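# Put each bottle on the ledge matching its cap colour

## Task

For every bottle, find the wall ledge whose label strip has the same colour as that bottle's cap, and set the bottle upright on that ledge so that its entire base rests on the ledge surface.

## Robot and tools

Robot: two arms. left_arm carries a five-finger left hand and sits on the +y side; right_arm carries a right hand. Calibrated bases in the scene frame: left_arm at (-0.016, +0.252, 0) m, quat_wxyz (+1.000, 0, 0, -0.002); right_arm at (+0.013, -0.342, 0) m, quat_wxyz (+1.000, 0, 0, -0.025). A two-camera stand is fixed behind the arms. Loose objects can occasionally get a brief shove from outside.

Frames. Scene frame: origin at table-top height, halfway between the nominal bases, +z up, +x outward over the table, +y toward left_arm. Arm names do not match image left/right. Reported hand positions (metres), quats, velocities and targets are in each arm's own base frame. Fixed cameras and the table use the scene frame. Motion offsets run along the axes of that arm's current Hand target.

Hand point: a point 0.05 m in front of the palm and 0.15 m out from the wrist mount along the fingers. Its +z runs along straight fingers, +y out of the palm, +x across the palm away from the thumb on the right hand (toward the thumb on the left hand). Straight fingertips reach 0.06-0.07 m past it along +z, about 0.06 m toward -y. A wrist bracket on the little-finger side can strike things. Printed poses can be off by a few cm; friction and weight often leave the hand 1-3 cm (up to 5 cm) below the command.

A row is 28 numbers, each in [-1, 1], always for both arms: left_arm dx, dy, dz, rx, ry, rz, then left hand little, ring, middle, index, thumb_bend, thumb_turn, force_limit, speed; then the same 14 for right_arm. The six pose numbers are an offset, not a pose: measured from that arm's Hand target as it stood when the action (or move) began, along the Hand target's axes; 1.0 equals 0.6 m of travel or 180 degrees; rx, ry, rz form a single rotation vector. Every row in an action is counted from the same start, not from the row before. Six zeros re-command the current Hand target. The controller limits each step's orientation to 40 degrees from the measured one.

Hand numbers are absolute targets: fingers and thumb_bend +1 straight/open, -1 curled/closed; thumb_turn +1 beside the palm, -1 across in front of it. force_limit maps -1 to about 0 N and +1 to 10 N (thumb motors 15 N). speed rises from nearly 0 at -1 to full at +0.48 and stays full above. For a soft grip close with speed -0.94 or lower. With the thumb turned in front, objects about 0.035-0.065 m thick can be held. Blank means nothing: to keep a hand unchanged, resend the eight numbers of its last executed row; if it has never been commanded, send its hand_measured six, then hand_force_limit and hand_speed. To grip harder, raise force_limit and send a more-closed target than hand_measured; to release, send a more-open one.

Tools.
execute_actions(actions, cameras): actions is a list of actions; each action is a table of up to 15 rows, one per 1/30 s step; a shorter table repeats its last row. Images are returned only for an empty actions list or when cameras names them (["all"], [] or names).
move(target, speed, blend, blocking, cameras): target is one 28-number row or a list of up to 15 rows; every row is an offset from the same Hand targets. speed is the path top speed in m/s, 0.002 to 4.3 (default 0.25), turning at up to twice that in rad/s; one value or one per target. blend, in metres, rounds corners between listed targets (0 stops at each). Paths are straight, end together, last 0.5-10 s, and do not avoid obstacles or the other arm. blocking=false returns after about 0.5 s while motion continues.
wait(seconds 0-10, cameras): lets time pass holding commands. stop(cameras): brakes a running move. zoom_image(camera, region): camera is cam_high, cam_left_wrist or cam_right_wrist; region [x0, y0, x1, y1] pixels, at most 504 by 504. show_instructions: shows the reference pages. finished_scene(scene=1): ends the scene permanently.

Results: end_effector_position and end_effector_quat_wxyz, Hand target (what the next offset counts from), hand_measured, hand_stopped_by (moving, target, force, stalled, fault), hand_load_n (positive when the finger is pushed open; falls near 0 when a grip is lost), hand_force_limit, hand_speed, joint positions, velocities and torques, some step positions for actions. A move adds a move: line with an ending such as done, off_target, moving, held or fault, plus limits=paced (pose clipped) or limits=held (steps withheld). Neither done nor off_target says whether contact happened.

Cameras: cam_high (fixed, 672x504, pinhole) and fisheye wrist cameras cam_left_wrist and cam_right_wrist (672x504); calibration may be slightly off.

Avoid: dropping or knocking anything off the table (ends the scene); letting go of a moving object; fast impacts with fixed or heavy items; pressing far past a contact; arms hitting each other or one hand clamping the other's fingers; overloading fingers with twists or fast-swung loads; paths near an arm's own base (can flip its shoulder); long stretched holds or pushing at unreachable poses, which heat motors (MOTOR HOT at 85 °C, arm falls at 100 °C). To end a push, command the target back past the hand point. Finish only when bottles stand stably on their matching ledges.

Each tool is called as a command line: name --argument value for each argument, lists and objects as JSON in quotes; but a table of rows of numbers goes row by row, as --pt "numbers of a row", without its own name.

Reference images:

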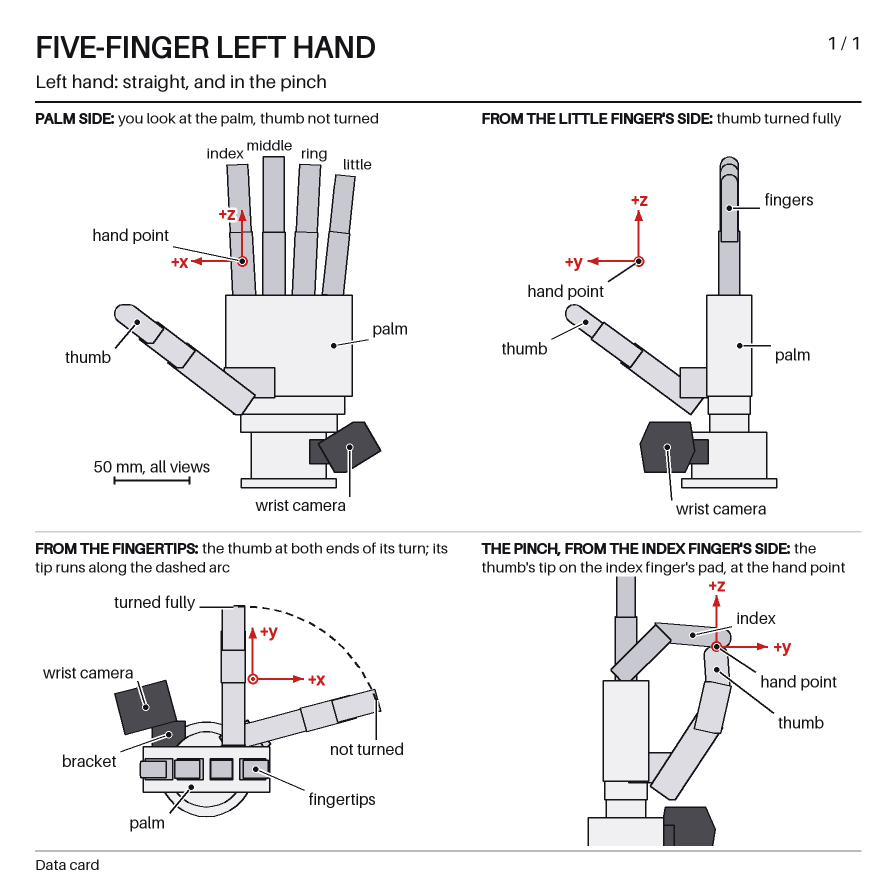

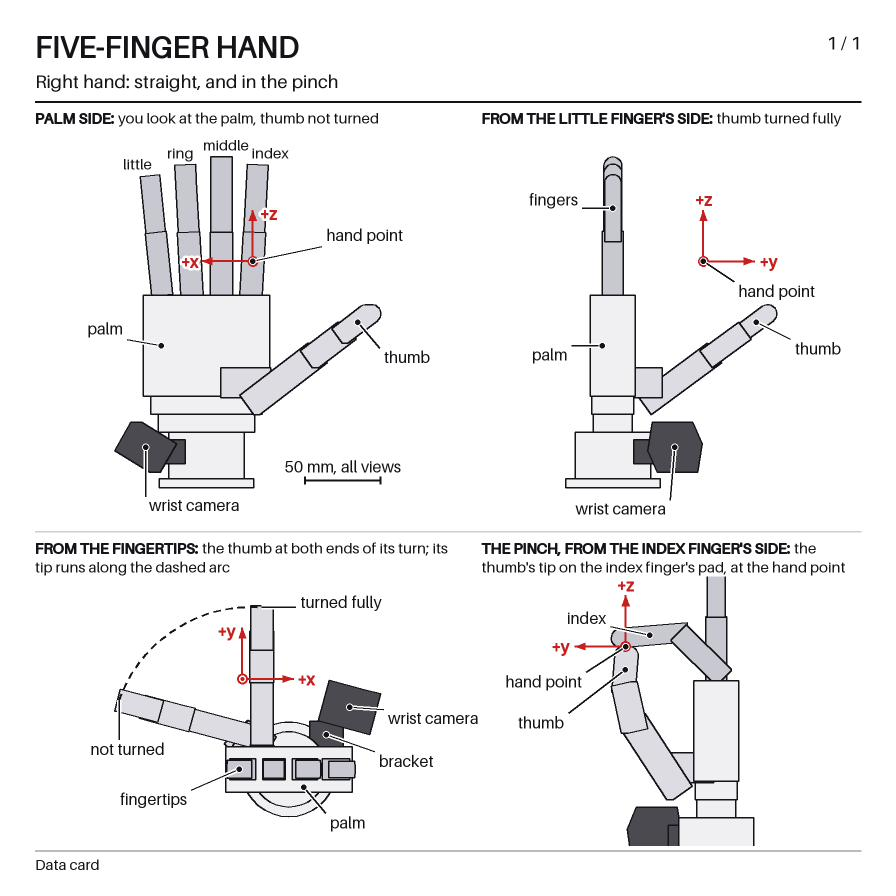

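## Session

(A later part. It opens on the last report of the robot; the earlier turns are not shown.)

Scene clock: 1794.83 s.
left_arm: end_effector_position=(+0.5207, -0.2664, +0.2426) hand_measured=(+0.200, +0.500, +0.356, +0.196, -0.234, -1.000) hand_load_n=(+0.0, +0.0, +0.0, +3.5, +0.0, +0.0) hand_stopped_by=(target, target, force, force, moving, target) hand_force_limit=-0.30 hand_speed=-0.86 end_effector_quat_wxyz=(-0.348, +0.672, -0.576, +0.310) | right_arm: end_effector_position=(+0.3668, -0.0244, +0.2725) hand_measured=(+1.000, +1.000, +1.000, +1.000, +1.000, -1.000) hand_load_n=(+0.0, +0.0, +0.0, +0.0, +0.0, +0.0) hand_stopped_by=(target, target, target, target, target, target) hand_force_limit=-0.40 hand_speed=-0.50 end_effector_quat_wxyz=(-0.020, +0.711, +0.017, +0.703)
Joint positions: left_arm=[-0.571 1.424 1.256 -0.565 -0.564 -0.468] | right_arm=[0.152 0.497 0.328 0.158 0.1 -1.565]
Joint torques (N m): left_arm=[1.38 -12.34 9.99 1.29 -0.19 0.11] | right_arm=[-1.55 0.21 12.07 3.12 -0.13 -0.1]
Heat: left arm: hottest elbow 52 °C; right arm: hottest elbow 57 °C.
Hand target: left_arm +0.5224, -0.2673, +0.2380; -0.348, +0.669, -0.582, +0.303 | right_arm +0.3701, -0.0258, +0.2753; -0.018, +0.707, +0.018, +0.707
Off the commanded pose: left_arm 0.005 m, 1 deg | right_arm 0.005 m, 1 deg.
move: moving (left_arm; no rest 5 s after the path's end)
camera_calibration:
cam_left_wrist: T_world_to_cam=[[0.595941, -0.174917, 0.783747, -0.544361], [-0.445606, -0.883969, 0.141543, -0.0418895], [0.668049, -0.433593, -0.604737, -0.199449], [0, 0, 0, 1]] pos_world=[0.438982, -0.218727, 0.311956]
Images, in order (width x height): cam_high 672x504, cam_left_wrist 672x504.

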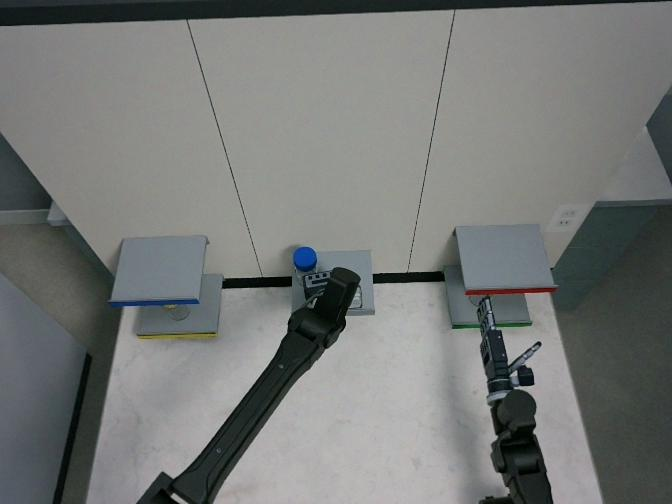

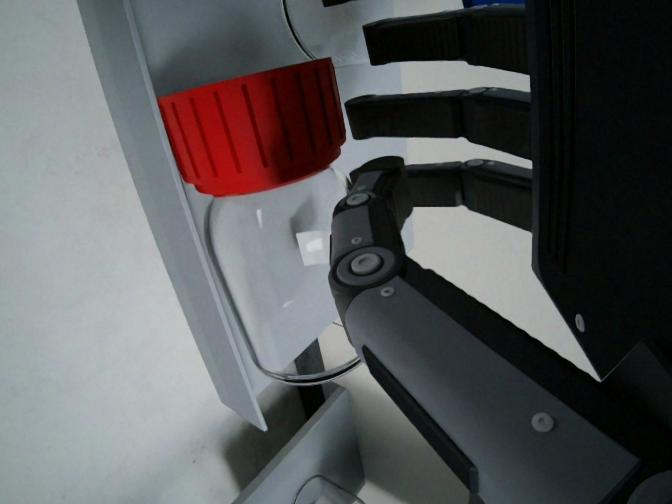

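move --pt "0 0 0 0 0 0 0.2 0.5 0.6 1 0.9 -1 -0.3 -0.7 0 0 0 0 0 0 1 1 1 1 1 -1 -0.4 -0.5" --pt "0 -0.035 -0.02 -0.0556 0 0 0.2 0.5 0.6 1 0.9 -1 -0.3 -0.7 0 0 0 0 0 0 1 1 1 1 1 -1 -0.4 -0.5" --speed '[0.05,0.08]' --cameras '["cam_left_wrist"]'

Scene clock: 1828.37 s.
left_arm: end_effector_position=(+0.5078, -0.2666, +0.2432) hand_measured=(+0.200, +0.500, +0.600, +1.000, +0.900, -1.000) hand_load_n=(+0.0, +0.0, +0.0, +0.0, +0.0, +0.0) hand_stopped_by=(target, target, target, target, target, target) hand_force_limit=-0.30 hand_speed=-0.70 end_effector_quat_wxyz=(-0.285, +0.692, -0.619, +0.238) | right_arm: end_effector_position=(+0.3668, -0.0244, +0.2725) hand_measured=(+1.000, +1.000, +1.000, +1.000, +1.000, -1.000) hand_load_n=(+0.0, +0.0, +0.0, +0.0, +0.0, +0.5) hand_stopped_by=(target, target, target, target, target, target) hand_force_limit=-0.40 hand_speed=-0.50 end_effector_quat_wxyz=(-0.020, +0.711, +0.017, +0.703)
Joint positions: left_arm=[-0.543 1.493 1.42 -0.863 -0.454 -0.503] | right_arm=[0.152 0.497 0.328 0.158 0.1 -1.565]
Joint torques (N m): left_arm=[2.32 -13.1 13.86 0.95 -0.18 -0.02] | right_arm=[-1.55 0.26 12.07 3.11 -0.13 -0.1]
Heat: left arm: hottest elbow 50 °C; right arm: hottest elbow 57 °C.
Hand target: left_arm +0.5246, -0.2670, +0.2621; -0.289, +0.697, -0.606, +0.251 | right_arm +0.3701, -0.0258, +0.2753; -0.018, +0.707, +0.018, +0.707
Off the commanded pose: left_arm 0.025 m, 2 deg | right_arm 0.005 m, 1 deg.
move: off_target (left_arm)
camera_calibration:
cam_left_wrist: T_world_to_cam=[[0.742467, -0.19865, 0.639751, -0.582883], [-0.427877, -0.875451, 0.224738, -0.0748468], [0.515426, -0.440595, -0.734991, -0.0833232], [0, 0, 0, 1]] pos_world=[0.443693, -0.218026, 0.328479]
Images, in order (width x height): cam_left_wrist 672x504.

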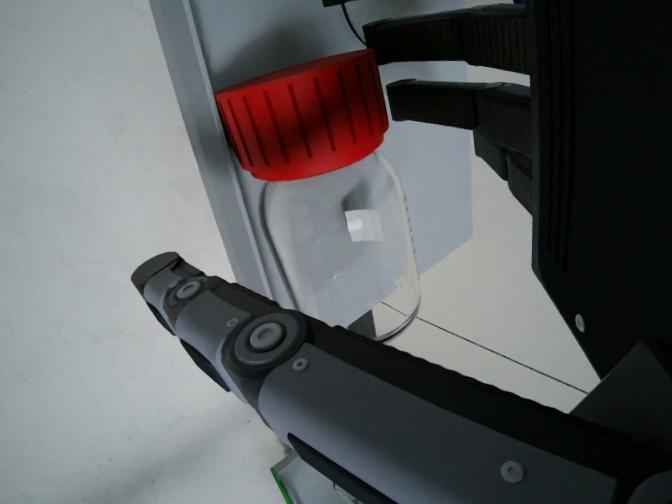

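move --pt "0 0.0122 0.0325 0 0 0 0.2 0.5 0.6 1 0.9 -1 -0.3 -0.7 0 0 0 0 0 0 1 1 1 1 1 -1 -0.4 -0.5" --speed '[0.05]' --cameras '["cam_left_wrist"]'

Scene clock: 1845.43 s.
left_arm: end_effector_position=(+0.5158, -0.2659, +0.2335) hand_measured=(+0.200, +0.500, +0.600, +1.000, +0.900, -1.000) hand_load_n=(+0.0, +0.0, +0.0, +0.0, +0.0, +0.0) hand_stopped_by=(target, target, target, target, target, target) hand_force_limit=-0.30 hand_speed=-0.70 end_effector_quat_wxyz=(-0.283, +0.695, -0.617, +0.237) | right_arm: end_effector_position=(+0.3668, -0.0244, +0.2725) hand_measured=(+1.000, +1.000, +1.000, +1.000, +1.000, -1.000) hand_load_n=(+0.0, +0.0, +0.0, +0.0, +0.0, +0.0) hand_stopped_by=(target, target, target, target, target, target) hand_force_limit=-0.40 hand_speed=-0.50 end_effector_quat_wxyz=(-0.020, +0.711, +0.017, +0.703)
Joint positions: left_arm=[-0.533 1.514 1.42 -0.845 -0.446 -0.503] | right_arm=[0.152 0.497 0.328 0.158 0.1 -1.565]
Joint torques (N m): left_arm=[1.96 -13.63 11.67 2.33 -0.22 0.08] | right_arm=[-1.55 0.32 12.08 3.12 -0.13 -0.1]
Heat: left arm: hottest elbow 55 °C; right arm: hottest elbow 57 °C.
Hand target: left_arm +0.5331, -0.2658, +0.2431; -0.289, +0.697, -0.606, +0.251 | right_arm +0.3701, -0.0258, +0.2753; -0.018, +0.707, +0.018, +0.707
Off the commanded pose: left_arm 0.020 m, 2 deg | right_arm 0.005 m, 1 deg.
move: off_target (left_arm)
camera_calibration:
cam_left_wrist: T_world_to_cam=[[0.747413, -0.191643, 0.636119, -0.582337], [-0.421074, -0.877262, 0.230452, -0.0739591], [0.513878, -0.440096, -0.736372, -0.0930215], [0, 0, 0, 1]] pos_world=[0.451905, -0.217421, 0.318981]
Images, in order (width x height): cam_left_wrist 672x504.

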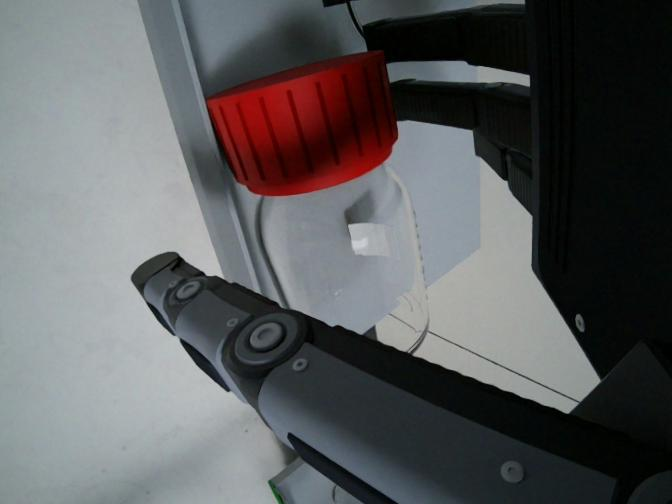

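move --pt "0.002 -0.007 0.018 0 0 0 0.2 0.5 0.6 1 0.9 -1 -0.3 -0.7 0 0 0 0 0 0 1 1 1 1 1 -1 -0.4 -0.5" --speed '[0.05]' --cameras '["cam_left_wrist"]'

Scene clock: 1852.37 s.
left_arm: end_effector_position=(+0.5230, -0.2643, +0.2213) hand_measured=(+0.200, +0.500, +0.600, +1.000, +0.900, -1.000) hand_load_n=(-0.5, +0.0, +0.0, +0.0, +0.0, +0.0) hand_stopped_by=(target, target, target, target, target, target) hand_force_limit=-0.30 hand_speed=-0.70 end_effector_quat_wxyz=(-0.281, +0.698, -0.617, +0.231) | right_arm: end_effector_position=(+0.3668, -0.0244, +0.2725) hand_measured=(+1.000, +1.000, +1.000, +1.000, +1.000, -1.000) hand_load_n=(+0.0, +0.0, +0.0, +0.0, +0.0, +0.0) hand_stopped_by=(target, target, target, target, target, target) hand_force_limit=-0.40 hand_speed=-0.50 end_effector_quat_wxyz=(-0.020, +0.711, +0.017, +0.703)
Joint positions: left_arm=[-0.522 1.539 1.42 -0.831 -0.44 -0.502] | right_arm=[0.152 0.497 0.328 0.158 0.1 -1.565]
Joint torques (N m): left_arm=[2.61 -13.33 12.85 2.25 -0.2 0.15] | right_arm=[-1.55 0.26 12.05 3.11 -0.13 -0.1]
Heat: left arm: hottest elbow 55 °C; right arm: hottest elbow 57 °C.
Hand target: left_arm +0.5437, -0.2655, +0.2384; -0.289, +0.697, -0.606, +0.251 | right_arm +0.3701, -0.0258, +0.2753; -0.018, +0.707, +0.018, +0.707
Off the commanded pose: left_arm 0.027 m, 3 deg | right_arm 0.005 m, 1 deg.
move: off_target (left_arm)
camera_calibration:
cam_left_wrist: T_world_to_cam=[[0.756084, -0.188409, 0.626769, -0.581366], [-0.413002, -0.880261, 0.233603, -0.0723538], [0.507707, -0.435481, -0.743364, -0.0989929], [0, 0, 0, 1]] pos_world=[0.459939, -0.216334, 0.307696]
Images, in order (width x height): cam_left_wrist 672x504.

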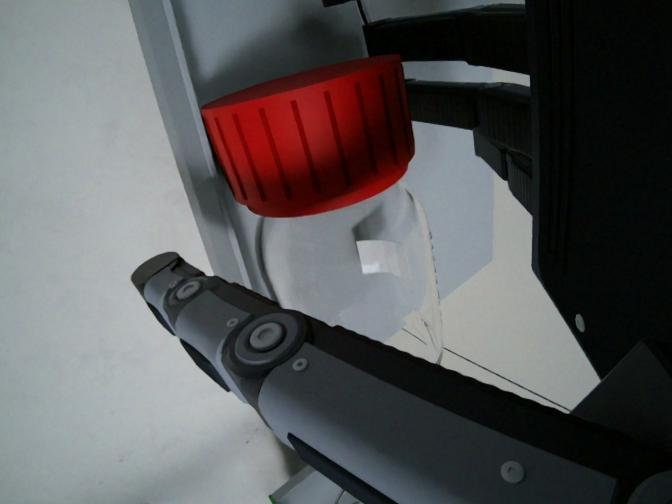

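move --pt "0 -0.019 -0.016 0 0 0 0.2 0.5 0.6 1 0.9 -1 -0.3 -0.7 0 0 0 0 0 0 1 1 1 1 1 -1 -0.4 -0.5" --speed '[0.05]' --cameras '["cam_left_wrist"]'

Scene clock: 1866.50 s.
left_arm: end_effector_position=(+0.5272, -0.2674, +0.2322) hand_measured=(+0.200, +0.500, +0.600, +1.000, +0.900, -1.000) hand_load_n=(+0.0, -0.5, +0.0, +0.0, +0.5, +0.0) hand_stopped_by=(target, target, target, target, target, target) hand_force_limit=-0.30 hand_speed=-0.70 end_effector_quat_wxyz=(-0.281, +0.697, -0.614, +0.239) | right_arm: end_effector_position=(+0.3668, -0.0244, +0.2725) hand_measured=(+1.000, +1.000, +1.000, +1.000, +1.000, -1.000) hand_load_n=(+0.5, +0.0, +0.0, +0.0, +0.0, +0.5) hand_stopped_by=(target, target, target, target, target, target) hand_force_limit=-0.40 hand_speed=-0.50 end_effector_quat_wxyz=(-0.020, +0.711, +0.017, +0.703)
Joint positions: left_arm=[-0.522 1.539 1.443 -0.837 -0.437 -0.502] | right_arm=[0.152 0.497 0.328 0.158 0.1 -1.565]
Joint torques (N m): left_arm=[2.08 -14.15 14.06 0.98 -0.29 0.14] | right_arm=[-1.55 0.26 12.05 3.12 -0.14 -0.1]
Heat: left arm: hottest elbow 57 °C; right arm: hottest elbow 57 °C.
Hand target: left_arm +0.5450, -0.2653, +0.2533; -0.289, +0.697, -0.606, +0.251 | right_arm +0.3701, -0.0258, +0.2753; -0.018, +0.707, +0.018, +0.707
Off the commanded pose: left_arm 0.028 m, 2 deg | right_arm 0.005 m, 1 deg.
move: off_target (left_arm)
camera_calibration:
cam_left_wrist: T_world_to_cam=[[0.747222, -0.183101, 0.638853, -0.588573], [-0.41779, -0.877006, 0.237302, -0.0733651], [0.516828, -0.444224, -0.731816, -0.104196], [0, 0, 0, 1]] pos_world=[0.462995, -0.218396, 0.317169]
Images, in order (width x height): cam_left_wrist 672x504.

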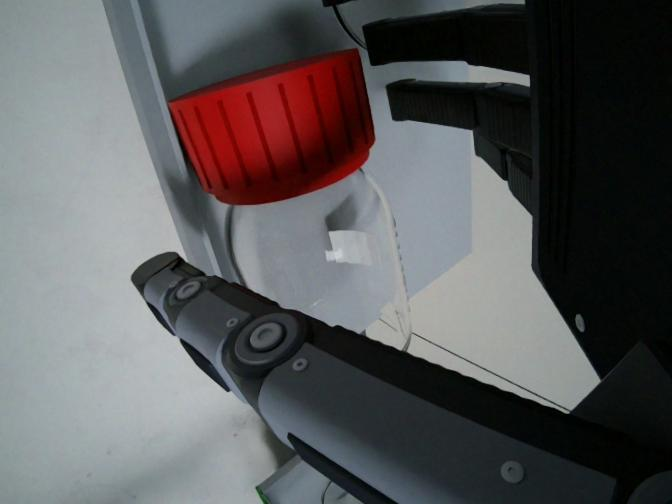

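move --pt "0 0 0 0 0 0 0.2 0.5 0.6 1 0.5 -1 -0.4 -0.8 0 0 0 0 0 0 1 1 1 1 1 -1 -0.4 -0.5" --speed '[0.05]' --cameras '["cam_left_wrist"]'

Scene clock: 1876.53 s.
left_arm: end_effector_position=(+0.5272, -0.2674, +0.2322) hand_measured=(+0.200, +0.500, +0.600, +1.000, +0.500, -1.000) hand_load_n=(+0.0, -0.5, +0.0, +0.0, +0.0, +0.0) hand_stopped_by=(target, target, target, target, target, target) hand_force_limit=-0.40 hand_speed=-0.80 end_effector_quat_wxyz=(-0.281, +0.697, -0.614, +0.239) | right_arm: end_effector_position=(+0.3668, -0.0244, +0.2725) hand_measured=(+1.000, +1.000, +1.000, +1.000, +1.000, -1.000) hand_load_n=(+0.0, +0.0, +0.0, +0.0, +0.0, +0.0) hand_stopped_by=(target, target, target, target, target, target) hand_force_limit=-0.40 hand_speed=-0.50 end_effector_quat_wxyz=(-0.020, +0.711, +0.017, +0.703)
Joint positions: left_arm=[-0.522 1.539 1.443 -0.837 -0.437 -0.502] | right_arm=[0.152 0.497 0.328 0.158 0.1 -1.565]
Joint torques (N m): left_arm=[2.43 -13.98 13.97 1.07 -0.26 0.14] | right_arm=[-1.49 0.26 12.07 3.11 -0.13 -0.1]
Heat: left arm: hottest elbow 57 °C; right arm: hottest elbow 57 °C.
Hand target: left_arm +0.5450, -0.2653, +0.2533; -0.289, +0.697, -0.606, +0.251 | right_arm +0.3701, -0.0258, +0.2753; -0.018, +0.707, +0.018, +0.707
Off the commanded pose: left_arm 0.028 m, 2 deg | right_arm 0.005 m, 1 deg.
move: off_target (left_arm)
camera_calibration:
cam_left_wrist: T_world_to_cam=[[0.747222, -0.183101, 0.638853, -0.588573], [-0.41779, -0.877006, 0.237302, -0.0733651], [0.516828, -0.444224, -0.731816, -0.104196], [0, 0, 0, 1]] pos_world=[0.462995, -0.218396, 0.317169]
Images, in order (width x height): cam_left_wrist 672x504.

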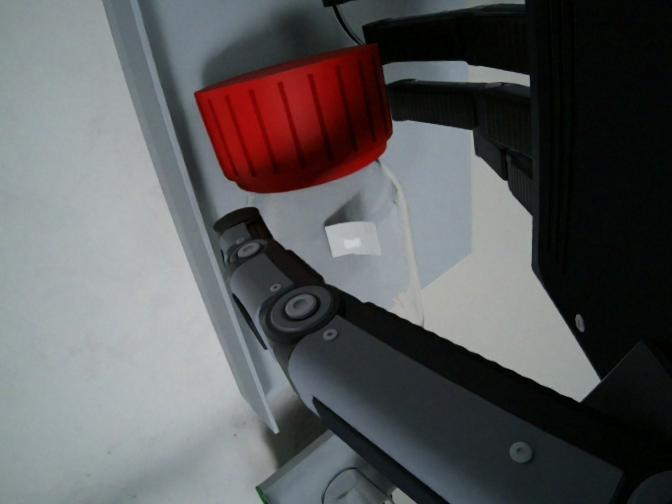

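move --pt "0 0 0 0 0 0 0.2 0.5 -1 -1 0.5 -1 -0.3 -0.86 0 0 0 0 0 0 1 1 1 1 1 -1 -0.4 -0.5" --speed '[0.05]' --cameras '["cam_left_wrist"]'

Scene clock: 1883.33 s.
left_arm: end_effector_position=(+0.5280, -0.2668, +0.2320) hand_measured=(+0.200, +0.500, +0.266, +0.262, +0.502, -1.000) hand_load_n=(-0.5, -1.0, +1.5, +6.5, +5.5, -1.5) hand_stopped_by=(target, target, force, force, target, target) hand_force_limit=-0.30 hand_speed=-0.86 end_effector_quat_wxyz=(-0.281, +0.697, -0.614, +0.239) | right_arm: end_effector_position=(+0.3668, -0.0244, +0.2725) hand_measured=(+1.000, +1.000, +1.000, +1.000, +1.000, -1.000) hand_load_n=(+0.0, +0.0, +0.0, +0.0, +0.0, +0.0) hand_stopped_by=(target, target, target, target, target, target) hand_force_limit=-0.40 hand_speed=-0.50 end_effector_quat_wxyz=(-0.020, +0.711, +0.017, +0.703)
Joint positions: left_arm=[-0.52 1.54 1.444 -0.837 -0.437 -0.5] | right_arm=[0.152 0.497 0.328 0.158 0.1 -1.565]
Joint torques (N m): left_arm=[2.14 -14.33 13.9 1.03 -0.29 0.13] | right_arm=[-1.49 0.26 12.07 3.11 -0.13 -0.1]
Heat: left arm: hottest elbow 56 °C; right arm: hottest elbow 57 °C.
Hand target: left_arm +0.5450, -0.2653, +0.2533; -0.289, +0.697, -0.606, +0.251 | right_arm +0.3701, -0.0258, +0.2753; -0.018, +0.707, +0.018, +0.707
Off the commanded pose: left_arm 0.027 m, 2 deg | right_arm 0.005 m, 1 deg.
move: off_target (left_arm)
camera_calibration:
cam_left_wrist: T_world_to_cam=[[0.747415, -0.183445, 0.638529, -0.589143], [-0.417348, -0.877451, 0.236431, -0.0726218], [0.516906, -0.443201, -0.732381, -0.104022], [0, 0, 0, 1]] pos_world=[0.463795, -0.2179, 0.317171]
Images, in order (width x height): cam_left_wrist 672x504.

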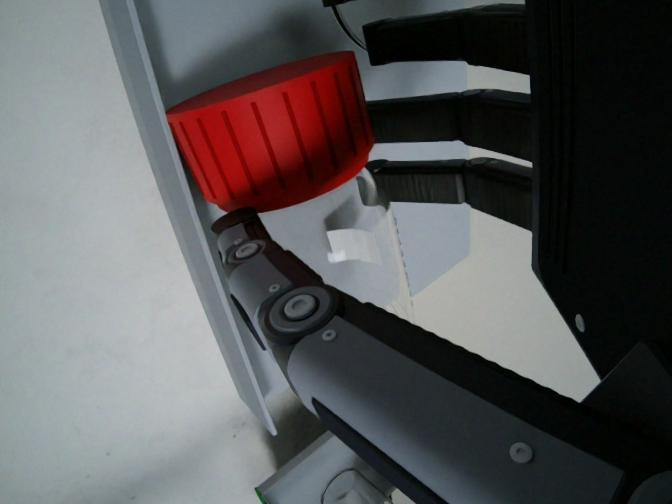

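move --pt "0 0 0 0 0 0 0.2 0.5 -0.98 -1 0.5 -1 -0.4 -0.9 0 0 0 0 0 0 1 1 1 1 1 -1 -0.4 -0.5" --speed '[0.05]' --cameras '["cam_left_wrist"]'

Scene clock: 1891.57 s.
left_arm: end_effector_position=(+0.5284, -0.2669, +0.2328) hand_measured=(+0.200, +0.500, +0.258, +0.262, +0.502, -1.000) hand_load_n=(+0.0, -0.5, +4.5, +4.5, +6.0, -0.5) hand_stopped_by=(target, target, force, force, target, target) hand_force_limit=-0.40 hand_speed=-0.90 end_effector_quat_wxyz=(-0.281, +0.697, -0.615, +0.239) | right_arm: end_effector_position=(+0.3668, -0.0244, +0.2725) hand_measured=(+1.000, +1.000, +1.000, +1.000, +1.000, -1.000) hand_load_n=(+0.0, +0.0, +0.0, +0.0, +0.0, +0.5) hand_stopped_by=(target, target, target, target, target, target) hand_force_limit=-0.40 hand_speed=-0.50 end_effector_quat_wxyz=(-0.020, +0.711, +0.017, +0.703)
Joint positions: left_arm=[-0.52 1.54 1.446 -0.837 -0.437 -0.499] | right_arm=[0.152 0.497 0.328 0.158 0.1 -1.565]
Joint torques (N m): left_arm=[1.96 -14.15 13.85 1.05 -0.26 0.12] | right_arm=[-1.55 0.26 12.07 3.11 -0.13 -0.1]
Heat: left arm: hottest elbow 55 °C; right arm: hottest elbow 57 °C.
Hand target: left_arm +0.5450, -0.2653, +0.2533; -0.289, +0.697, -0.606, +0.251 | right_arm +0.3701, -0.0258, +0.2753; -0.018, +0.707, +0.018, +0.707
Off the commanded pose: left_arm 0.026 m, 2 deg | right_arm 0.005 m, 1 deg.
move: off_target (left_arm)
camera_calibration:
cam_left_wrist: T_world_to_cam=[[0.746464, -0.184461, 0.639348, -0.58987], [-0.418622, -0.877036, 0.23572, -0.0718428], [0.51725, -0.443601, -0.731895, -0.10411], [0, 0, 0, 1]] pos_world=[0.464093, -0.218, 0.31787]
Images, in order (width x height): cam_left_wrist 672x504.

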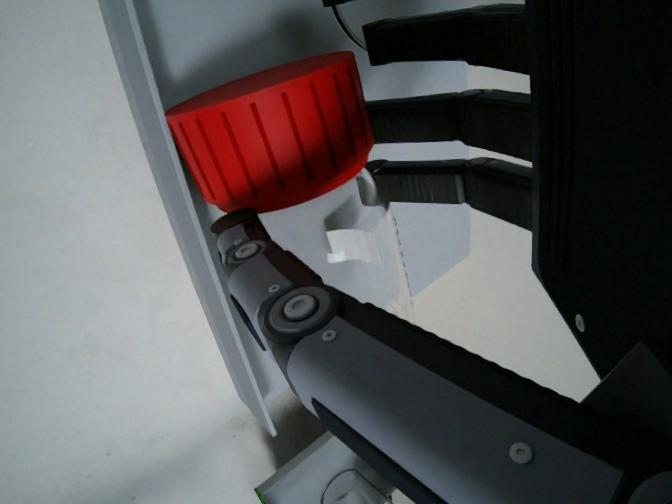

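move --pt "0 -0.0825 -0.0825 0 0 0 0.2 0.5 -0.98 -1 0.5 -1 -0.4 -0.9 0 0 0 0 0 0 1 1 1 1 1 -1 -0.4 -0.5" --speed '[0.05]' --cameras '["cam_left_wrist", "cam_high"]'

Scene clock: 1898.23 s.
left_arm: end_effector_position=(+0.5303, -0.2680, +0.3052) hand_measured=(+0.200, +0.500, +0.258, +0.262, +0.500, -1.000) hand_load_n=(+0.0, +0.0, +0.0, +0.0, +0.0, +0.0) hand_stopped_by=(target, target, force, force, target, target) hand_force_limit=-0.40 hand_speed=-0.90 end_effector_quat_wxyz=(-0.282, +0.697, -0.614, +0.241) | right_arm: end_effector_position=(+0.3668, -0.0244, +0.2725) hand_measured=(+1.000, +1.000, +1.000, +1.000, +1.000, -1.000) hand_load_n=(+0.0, +0.0, +0.0, +0.0, +0.0, +0.0) hand_stopped_by=(target, target, target, target, target, target) hand_force_limit=-0.40 hand_speed=-0.50 end_effector_quat_wxyz=(-0.020, +0.711, +0.017, +0.703)
Joint positions: left_arm=[-0.52 1.543 1.638 -1.021 -0.437 -0.499] | right_arm=[0.152 0.497 0.328 0.158 0.1 -1.565]
Joint torques (N m): left_arm=[2.14 -13.63 13.83 1.11 -0.31 0.15] | right_arm=[-1.49 0.32 12.05 3.11 -0.13 -0.1]
Heat: left arm: hottest elbow 55 °C; right arm: hottest elbow 57 °C.
Hand target: left_arm +0.5450, -0.2653, +0.3233; -0.289, +0.697, -0.606, +0.251 | right_arm +0.3701, -0.0258, +0.2753; -0.018, +0.707, +0.018, +0.707
Off the commanded pose: left_arm 0.023 m, 2 deg | right_arm 0.005 m, 1 deg.
move: off_target (left_arm)
camera_calibration:
cam_left_wrist: T_world_to_cam=[[0.743907, -0.183001, 0.642739, -0.637134], [-0.419534, -0.876523, 0.236005, -0.0884637], [0.520186, -0.445217, -0.728827, -0.0556044], [0, 0, 0, 1]] pos_world=[0.465779, -0.218893, 0.389862]
Images, in order (width x height): cam_high 672x504, cam_left_wrist 672x504.

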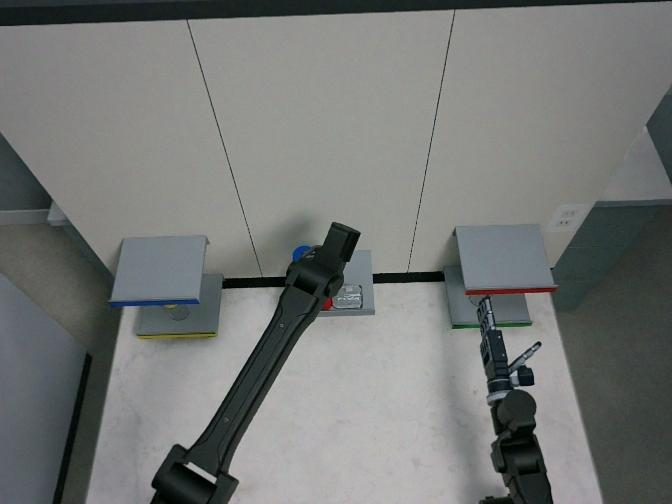

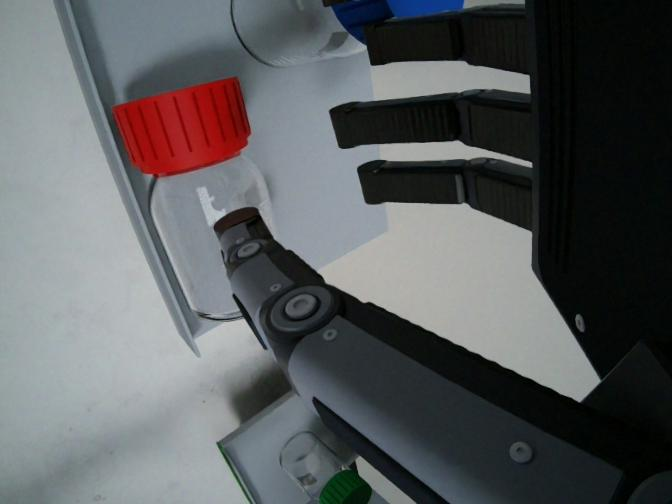

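move --pt "0 0 0 0 0 0 0.2 0.5 0.6 1 0.9 -1 -0.4 -0.5 0 0 0 0 0 0 1 1 1 1 1 -1 -0.4 -0.5" --pt "-0.004 0.061 0.0403 0 0 0 0.2 0.5 0.6 1 0.9 -1 -0.4 -0.5 0 0 0 0 0 0 1 1 1 1 1 -1 -0.4 -0.5" --speed '[0.05,0.06]' --cameras '["cam_left_wrist"]'

Scene clock: 1925.67 s.
left_arm: end_effector_position=(+0.5286, -0.2670, +0.2663) hand_measured=(+0.200, +0.500, +0.600, +1.000, +0.900, -1.000) hand_load_n=(+0.0, +0.0, +0.0, -0.5, +0.0, +0.5) hand_stopped_by=(target, target, target, target, target, target) hand_force_limit=-0.40 hand_speed=-0.50 end_effector_quat_wxyz=(-0.280, +0.697, -0.617, +0.234) | right_arm: end_effector_position=(+0.3668, -0.0244, +0.2725) hand_measured=(+1.000, +1.000, +1.000, +1.000, +1.000, -1.000) hand_load_n=(+0.0, +0.0, +0.0, +0.0, +0.0, +0.0) hand_stopped_by=(target, target, target, target, target, target) hand_force_limit=-0.40 hand_speed=-0.50 end_effector_quat_wxyz=(-0.020, +0.711, +0.017, +0.703)
Joint positions: left_arm=[-0.52 1.543 1.541 -0.94 -0.437 -0.499] | right_arm=[0.152 0.497 0.328 0.158 0.1 -1.565]
Joint torques (N m): left_arm=[1.61 -16.26 9.72 2.41 -0.43 0.06] | right_arm=[-1.49 0.26 12.07 3.12 -0.13 -0.1]
Heat: left arm: hottest elbow 61 °C; right arm: hottest elbow 57 °C.
Hand target: left_arm +0.5360, -0.2642, +0.2803; -0.289, +0.697, -0.606, +0.251 | right_arm +0.3701, -0.0258, +0.2753; -0.018, +0.707, +0.018, +0.707
Off the commanded pose: left_arm 0.016 m, 2 deg | right_arm 0.005 m, 1 deg.
move: off_target (left_arm)
camera_calibration:
cam_left_wrist: T_world_to_cam=[[0.752384, -0.187858, 0.63137, -0.613381], [-0.416403, -0.878317, 0.234879, -0.0810586], [0.510419, -0.439624, -0.739056, -0.0732325], [0, 0, 0, 1]] pos_world=[0.465124, -0.218618, 0.352186]
Images, in order (width x height): cam_left_wrist 672x504.

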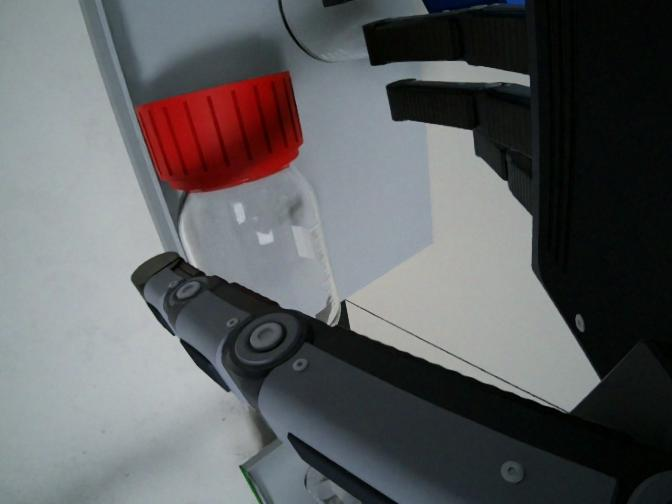

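move --pt "-0.003 0.0423 0.0283 0 0 0 0.2 0.5 0.6 1 0.9 -1 -0.4 -0.5 0 0 0 0 0 0 1 1 1 1 1 -1 -0.4 -0.5" --speed '[0.05]' --cameras '["cam_left_wrist"]'

Scene clock: 1935.90 s.
left_arm: end_effector_position=(+0.5239, -0.2640, +0.2287) hand_measured=(+0.200, +0.500, +0.600, +1.000, +0.900, -1.000) hand_load_n=(+0.0, +0.0, +0.0, -0.5, +0.0, +0.0) hand_stopped_by=(target, target, target, target, target, target) hand_force_limit=-0.40 hand_speed=-0.50 end_effector_quat_wxyz=(-0.280, +0.698, -0.619, +0.227) | right_arm: end_effector_position=(+0.3668, -0.0244, +0.2725) hand_measured=(+1.000, +1.000, +1.000, +1.000, +1.000, -1.000) hand_load_n=(+0.0, +0.0, +0.0, +0.0, +0.0, +0.5) hand_stopped_by=(target, target, target, target, target, target) hand_force_limit=-0.40 hand_speed=-0.50 end_effector_quat_wxyz=(-0.020, +0.711, +0.017, +0.703)
Joint positions: left_arm=[-0.52 1.543 1.447 -0.862 -0.438 -0.499] | right_arm=[0.152 0.497 0.328 0.158 0.1 -1.565]
Joint torques (N m): left_arm=[0.85 -17.49 9.57 2.22 -0.48 0.06] | right_arm=[-1.55 0.32 12.07 3.11 -0.13 -0.1]
Heat: left arm: hottest elbow 57 °C; right arm: hottest elbow 57 °C.
Hand target: left_arm +0.5298, -0.2632, +0.2504; -0.289, +0.697, -0.606, +0.251 | right_arm +0.3701, -0.0258, +0.2753; -0.018, +0.707, +0.018, +0.707
Off the commanded pose: left_arm 0.022 m, 3 deg | right_arm 0.005 m, 1 deg.
move: off_target (left_arm)
camera_calibration:
cam_left_wrist: T_world_to_cam=[[0.760488, -0.192651, 0.620116, -0.588534], [-0.412685, -0.880703, 0.232494, -0.0734814], [0.501348, -0.432721, -0.749268, -0.0883979], [0, 0, 0, 1]] pos_world=[0.461566, -0.216349, 0.31581]
Images, in order (width x height): cam_left_wrist 672x504.

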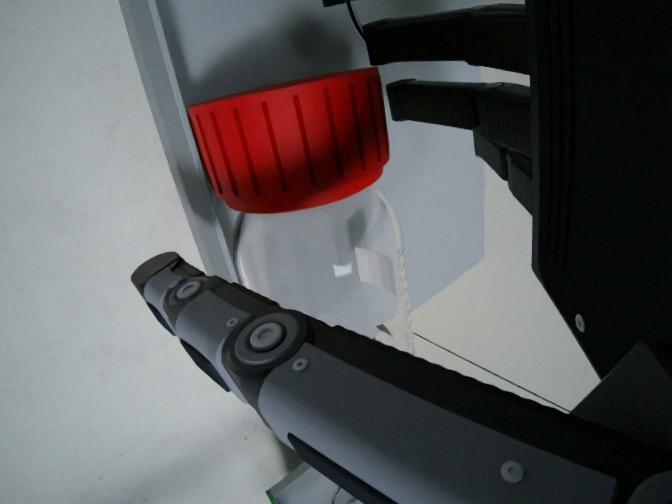

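move --pt "0 0 0 0 0 0 0.2 0.5 0.6 1 0.6 -1 -0.3 -0.7 0 0 0 0 0 0 1 1 1 1 1 -1 -0.4 -0.5" --pt "0 0 0 0 0 0 0.2 0.5 -1 -1 0.6 -1 -0.3 -0.86 0 0 0 0 0 0 1 1 1 1 1 -1 -0.4 -0.5" --speed '[0.05,0.05]' --cameras '["cam_left_wrist"]'

Scene clock: 1947.37 s.
left_arm: end_effector_position=(+0.5278, -0.2614, +0.2300) hand_measured=(+0.200, +0.500, +0.238, +0.184, +0.600, -1.000) hand_load_n=(+0.0, -0.5, +0.5, +6.0, +3.5, -1.5) hand_stopped_by=(target, target, force, force, target, target) hand_force_limit=-0.30 hand_speed=-0.86 end_effector_quat_wxyz=(-0.282, +0.700, -0.614, +0.230) | right_arm: end_effector_position=(+0.3668, -0.0244, +0.2725) hand_measured=(+1.000, +1.000, +1.000, +1.000, +1.000, -1.000) hand_load_n=(+0.0, +0.0, +0.0, +0.0, +0.0, +0.5) hand_stopped_by=(target, target, target, target, target, target) hand_force_limit=-0.40 hand_speed=-0.50 end_effector_quat_wxyz=(-0.020, +0.711, +0.017, +0.703)
Joint positions: left_arm=[-0.514 1.543 1.447 -0.852 -0.441 -0.5] | right_arm=[0.152 0.497 0.328 0.158 0.1 -1.565]
Joint torques (N m): left_arm=[1.49 -17.55 9.63 1.87 -0.35 0.06] | right_arm=[-1.49 0.26 12.07 3.12 -0.13 -0.11]
Heat: left arm: hottest elbow 56 °C; right arm: hottest elbow 57 °C.
Hand target: left_arm +0.5298, -0.2632, +0.2504; -0.289, +0.697, -0.606, +0.251 | right_arm +0.3701, -0.0258, +0.2753; -0.018, +0.707, +0.018, +0.707
Off the commanded pose: left_arm 0.021 m, 3 deg | right_arm 0.005 m, 1 deg.
move: off_target (left_arm); target 2's new numbers were sent with left_arm's hand 0.022 m and 3 deg from that target
camera_calibration:
cam_left_wrist: T_world_to_cam=[[0.75635, -0.183688, 0.627848, -0.589007], [-0.406905, -0.883604, 0.231673, -0.0735784], [0.512214, -0.4307, -0.743057, -0.0948202], [0, 0, 0, 1]] pos_world=[0.464124, -0.214047, 0.316396]
Images, in order (width x height): cam_left_wrist 672x504.

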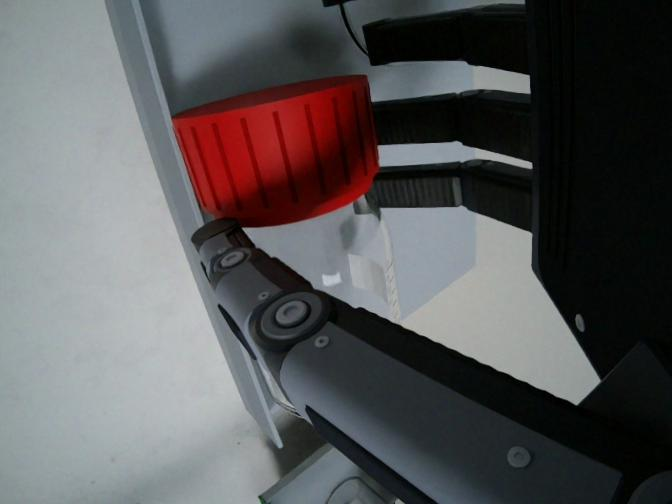

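move --pt "0 0 0 0 0 0 0.2 0.5 -0.98 -1 0.6 -1 -0.3 -0.9 0 0 0 0 0 0 1 1 1 1 1 -1 -0.4 -0.5" --pt "0 0 0 0 0 0 0.2 0.5 -0.98 -1 -1 -1 -0.3 -0.9 0 0 0 0 0 0 1 1 1 1 1 -1 -0.4 -0.5" --speed '[0.05,0.05]' --cameras '["cam_left_wrist"]'

Scene clock: 1953.30 s.
left_arm: end_effector_position=(+0.5282, -0.2606, +0.2300) hand_measured=(+0.200, +0.500, +0.230, +0.184, +0.600, -1.000) hand_load_n=(+0.0, -0.5, +3.0, +5.0, +5.0, -1.5) hand_stopped_by=(target, target, force, force, force, target) hand_force_limit=-0.30 hand_speed=-0.90 end_effector_quat_wxyz=(-0.283, +0.700, -0.614, +0.230) | right_arm: end_effector_position=(+0.3668, -0.0244, +0.2725) hand_measured=(+1.000, +1.000, +1.000, +1.000, +1.000, -1.000) hand_load_n=(+0.0, +0.0, +0.0, +0.0, +0.0, +0.5) hand_stopped_by=(target, target, target, target, target, target) hand_force_limit=-0.40 hand_speed=-0.50 end_effector_quat_wxyz=(-0.020, +0.711, +0.017, +0.703)
Joint positions: left_arm=[-0.513 1.543 1.447 -0.852 -0.441 -0.5] | right_arm=[0.152 0.497 0.328 0.158 0.1 -1.565]
Joint torques (N m): left_arm=[1.2 -17.32 9.78 1.92 -0.35 0.07] | right_arm=[-1.49 0.26 12.07 3.12 -0.13 -0.1]
Heat: left arm: hottest elbow 56 °C; right arm: hottest elbow 57 °C.
Hand target: left_arm +0.5298, -0.2632, +0.2504; -0.289, +0.697, -0.606, +0.251 | right_arm +0.3701, -0.0258, +0.2753; -0.018, +0.707, +0.018, +0.707
Off the commanded pose: left_arm 0.021 m, 3 deg | right_arm 0.005 m, 1 deg.
move: off_target (left_arm); target 2's new numbers were sent with left_arm's hand 0.021 m and 3 deg from that target
camera_calibration:
cam_left_wrist: T_world_to_cam=[[0.756641, -0.182492, 0.627847, -0.589059], [-0.405517, -0.884238, 0.231687, -0.0735841], [0.512885, -0.429906, -0.743054, -0.0948668], [0, 0, 0, 1]] pos_world=[0.464522, -0.213348, 0.316396]
Images, in order (width x height): cam_left_wrist 672x504.

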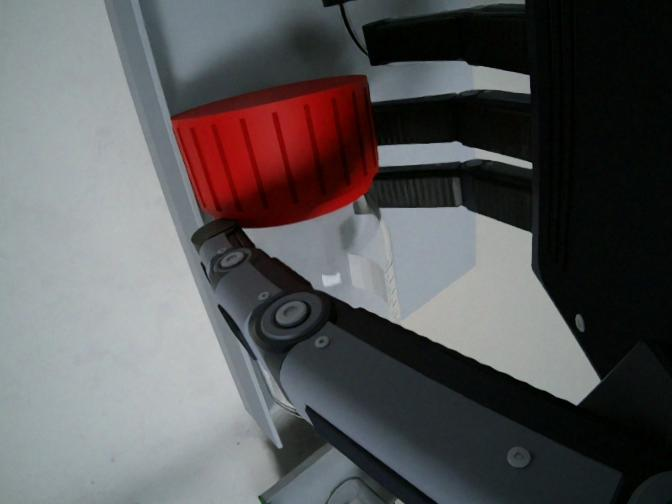

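Balanced. Lift slowly.

move --pt "0 -0.05 -0.05 0 0 0 0.2 0.5 -0.98 -1 -1 -1 -0.3 -0.9 0 0 0 0 0 0 1 1 1 1 1 -1 -0.4 -0.5" --speed '[0.04]' --cameras '["cam_left_wrist"]'

Scene clock: 1959.03 s.
left_arm: end_effector_position=(+0.5205, -0.2554, +0.2424) hand_measured=(+0.200, +0.500, +0.230, +0.184, +0.600, -1.000) hand_load_n=(+0.0, +0.0, +1.5, +5.0, +5.0, +0.0) hand_stopped_by=(target, target, force, force, force, target) hand_force_limit=-0.30 hand_speed=-0.90 end_effector_quat_wxyz=(-0.280, +0.700, -0.622, +0.210) | right_arm: end_effector_position=(+0.3668, -0.0244, +0.2725) hand_measured=(+1.000, +1.000, +1.000, +1.000, +1.000, -1.000) hand_load_n=(+0.0, +0.0, +0.0, +0.0, +0.0, +0.5) hand_stopped_by=(target, target, target, target, target, target) hand_force_limit=-0.40 hand_speed=-0.50 end_effector_quat_wxyz=(-0.020, +0.711, +0.017, +0.703)
Joint positions: left_arm=[-0.513 1.543 1.493 -0.94 -0.444 -0.496] | right_arm=[0.152 0.497 0.328 0.158 0.1 -1.565]
Joint torques (N m): left_arm=[1.03 -18.14 14.64 1.03 -0.28 0.04] | right_arm=[-1.49 0.26 12.07 3.11 -0.13 -0.1]
Heat: left arm: hottest elbow 56 °C; right arm: hottest elbow 57 °C.
Hand target: left_arm +0.5299, -0.2632, +0.2928; -0.289, +0.697, -0.606, +0.251 | right_arm +0.3701, -0.0258, +0.2753; -0.018, +0.707, +0.018, +0.707
Off the commanded pose: left_arm 0.052 m, 5 deg | right_arm 0.005 m, 1 deg.
move: off_target (left_arm)
camera_calibration:
cam_left_wrist: T_world_to_cam=[[0.777967, -0.199443, 0.59581, -0.597657], [-0.398971, -0.889375, 0.223237, -0.0776226], [0.485375, -0.411382, -0.771476, -0.0534791], [0, 0, 0, 1]] pos_world=[0.459945, -0.210234, 0.33216]
Images, in order (width x height): cam_left_wrist 672x504.

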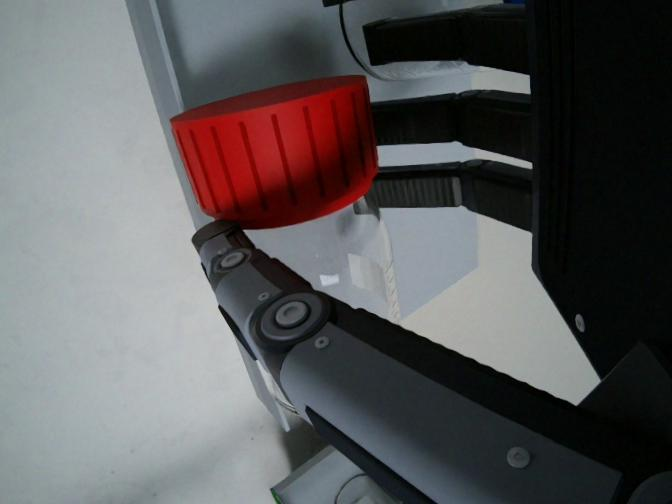

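move --pt "0 -0.06 -0.06 0 0 0 0.2 0.5 -0.98 -1 -1 -1 -0.3 -0.9 0 0 0 0 0 0 1 1 1 1 1 -1 -0.4 -0.5" --speed '[0.05]' --cameras '["cam_left_wrist", "cam_high"]'

Scene clock: 1965.70 s.
left_arm: end_effector_position=(+0.5256, -0.2588, +0.3101) hand_measured=(+0.200, +0.500, +0.230, +0.184, +0.598, -1.000) hand_load_n=(+0.0, +0.0, +0.0, +0.0, +0.0, +0.0) hand_stopped_by=(target, target, force, force, force, target) hand_force_limit=-0.30 hand_speed=-0.90 end_effector_quat_wxyz=(-0.282, +0.701, -0.615, +0.226) | right_arm: end_effector_position=(+0.3668, -0.0244, +0.2725) hand_measured=(+1.000, +1.000, +1.000, +1.000, +1.000, -1.000) hand_load_n=(+0.0, +0.0, +0.0, +0.0, +0.0, +0.0) hand_stopped_by=(target, target, target, target, target, target) hand_force_limit=-0.40 hand_speed=-0.50 end_effector_quat_wxyz=(-0.020, +0.711, +0.017, +0.703)
Joint positions: left_arm=[-0.513 1.543 1.661 -1.075 -0.443 -0.5] | right_arm=[0.152 0.497 0.328 0.158 0.1 -1.565]
Joint torques (N m): left_arm=[0.91 -16.26 13.76 0.92 -0.27 0.01] | right_arm=[-1.55 0.26 12.07 3.11 -0.13 -0.1]
Heat: left arm: hottest elbow 56 °C; right arm: hottest elbow 57 °C.
Hand target: left_arm +0.5299, -0.2632, +0.3437; -0.289, +0.697, -0.606, +0.251 | right_arm +0.3701, -0.0258, +0.2753; -0.018, +0.707, +0.018, +0.707
Off the commanded pose: left_arm 0.034 m, 3 deg | right_arm 0.005 m, 1 deg.
move: off_target (left_arm)
camera_calibration:
cam_left_wrist: T_world_to_cam=[[0.761416, -0.185313, 0.621213, -0.638165], [-0.403003, -0.885908, 0.229685, -0.092739], [0.507774, -0.425236, -0.749226, -0.0273971], [0, 0, 0, 1]] pos_world=[0.462446, -0.212068, 0.39721]
Images, in order (width x height): cam_high 672x504, cam_left_wrist 672x504.

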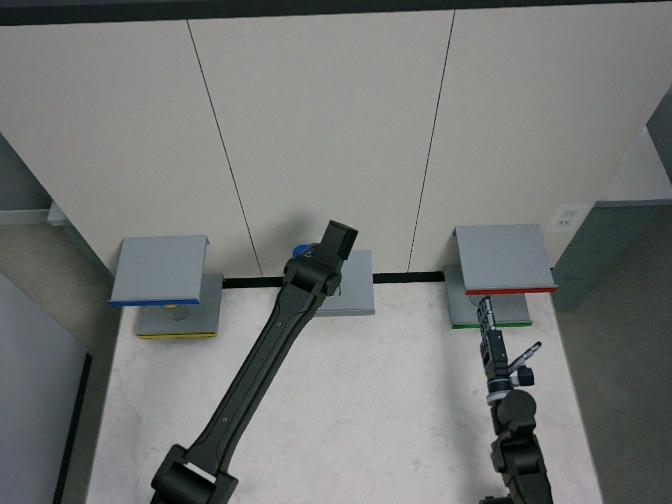

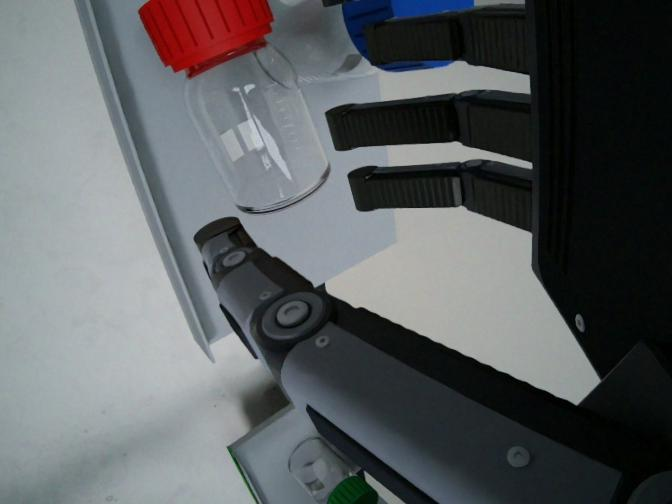

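move --pt "0 0 0 0 0 0 1 1 1 1 0.6 -1 -0.3 -0.5 0 0 0 0 0 0 1 1 1 1 1 -1 -0.4 -0.5" --pt "-0.2083 0.0627 -0.0863 0 0 0 1 1 1 1 -0.6 -1 -0.3 -0.5 0 0 0 0 0 0 1 1 1 1 1 -1 -0.4 -0.5" --speed '[0.05,0.12]' --cameras '["cam_left_wrist","cam_high"]'

zoom_image --camera "cam_high" --region '[270, 230, 400, 330]'

Scene clock: 2024.37 s.
left_arm: end_effector_position=(+0.4477, -0.1510, +0.3406) hand_measured=(+1.000, +1.000, +1.000, +1.000, -0.600, -1.000) hand_load_n=(+0.0, +0.0, +0.0, +0.0, +0.0, +0.0) hand_stopped_by=(target, target, target, target, target, target) hand_force_limit=-0.30 hand_speed=-0.50 end_effector_quat_wxyz=(-0.280, +0.702, -0.611, +0.237) | right_arm: end_effector_position=(+0.3668, -0.0244, +0.2725) hand_measured=(+1.000, +1.000, +1.000, +1.000, +1.000, -1.000) hand_load_n=(+0.0, +0.0, +0.0, +0.0, +0.0, +0.5) hand_stopped_by=(target, target, target, target, target, target) hand_force_limit=-0.40 hand_speed=-0.50 end_effector_quat_wxyz=(-0.020, +0.711, +0.017, +0.703)
Joint positions: left_arm=[-0.361 1.229 1.417 -1.076 -0.342 -0.376] | right_arm=[0.152 0.497 0.328 0.158 0.1 -1.565]
Joint torques (N m): left_arm=[2.08 -11.28 9.66 2.09 -0.12 0.14] | right_arm=[-1.49 0.21 12.07 3.11 -0.13 -0.1]
Heat: left arm: hottest elbow 60 °C; right arm: hottest elbow 58 °C.
Hand target: left_arm +0.4499, -0.1482, +0.3537; -0.289, +0.697, -0.606, +0.251 | right_arm +0.3701, -0.0258, +0.2753; -0.018, +0.707, +0.018, +0.707
Off the commanded pose: left_arm 0.014 m, 2 deg | right_arm 0.005 m, 1 deg.
move: off_target (left_arm); target 2's new numbers were sent with left_arm's hand 0.014 m and 2 deg from that target
camera_calibration:
cam_left_wrist: T_world_to_cam=[[0.752106, -0.17378, 0.635718, -0.57692], [-0.407094, -0.88108, 0.240774, -0.0368607], [0.518277, -0.439884, -0.73341, 0.0684994], [0, 0, 0, 1]] pos_world=[0.383398, -0.102602, 0.425872]
Images, in order (width x height): cam_high 672x504, cam_left_wrist 672x504.

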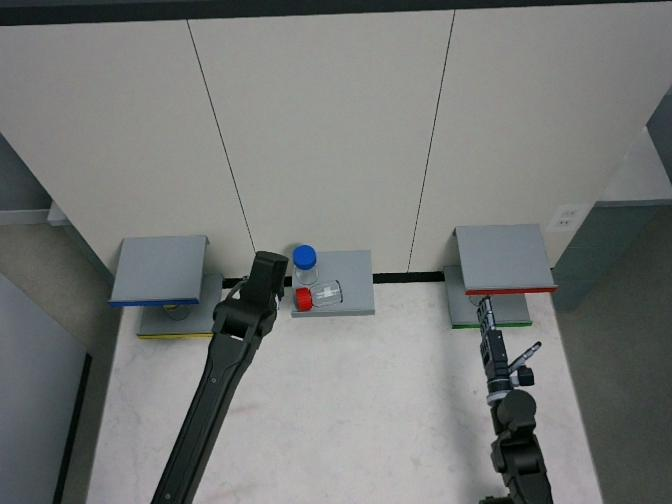

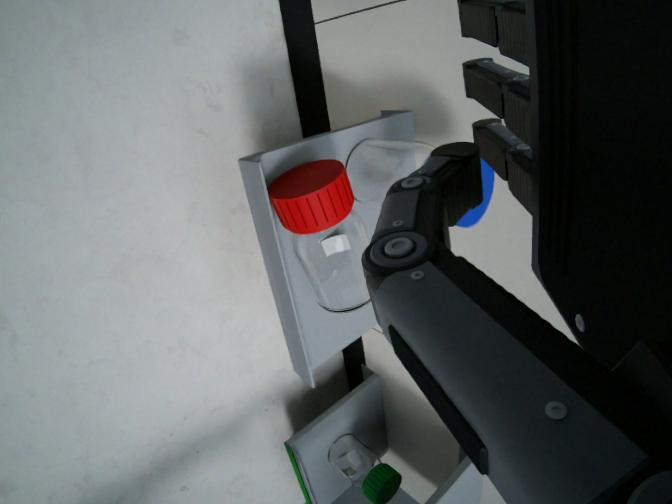

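Scaled by 3.877 from the camera's 672x504 image, which has a finer 960x720 frame.

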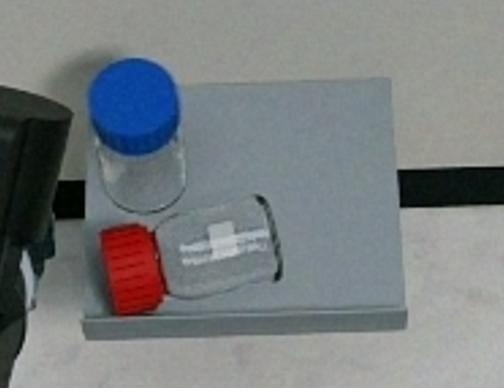

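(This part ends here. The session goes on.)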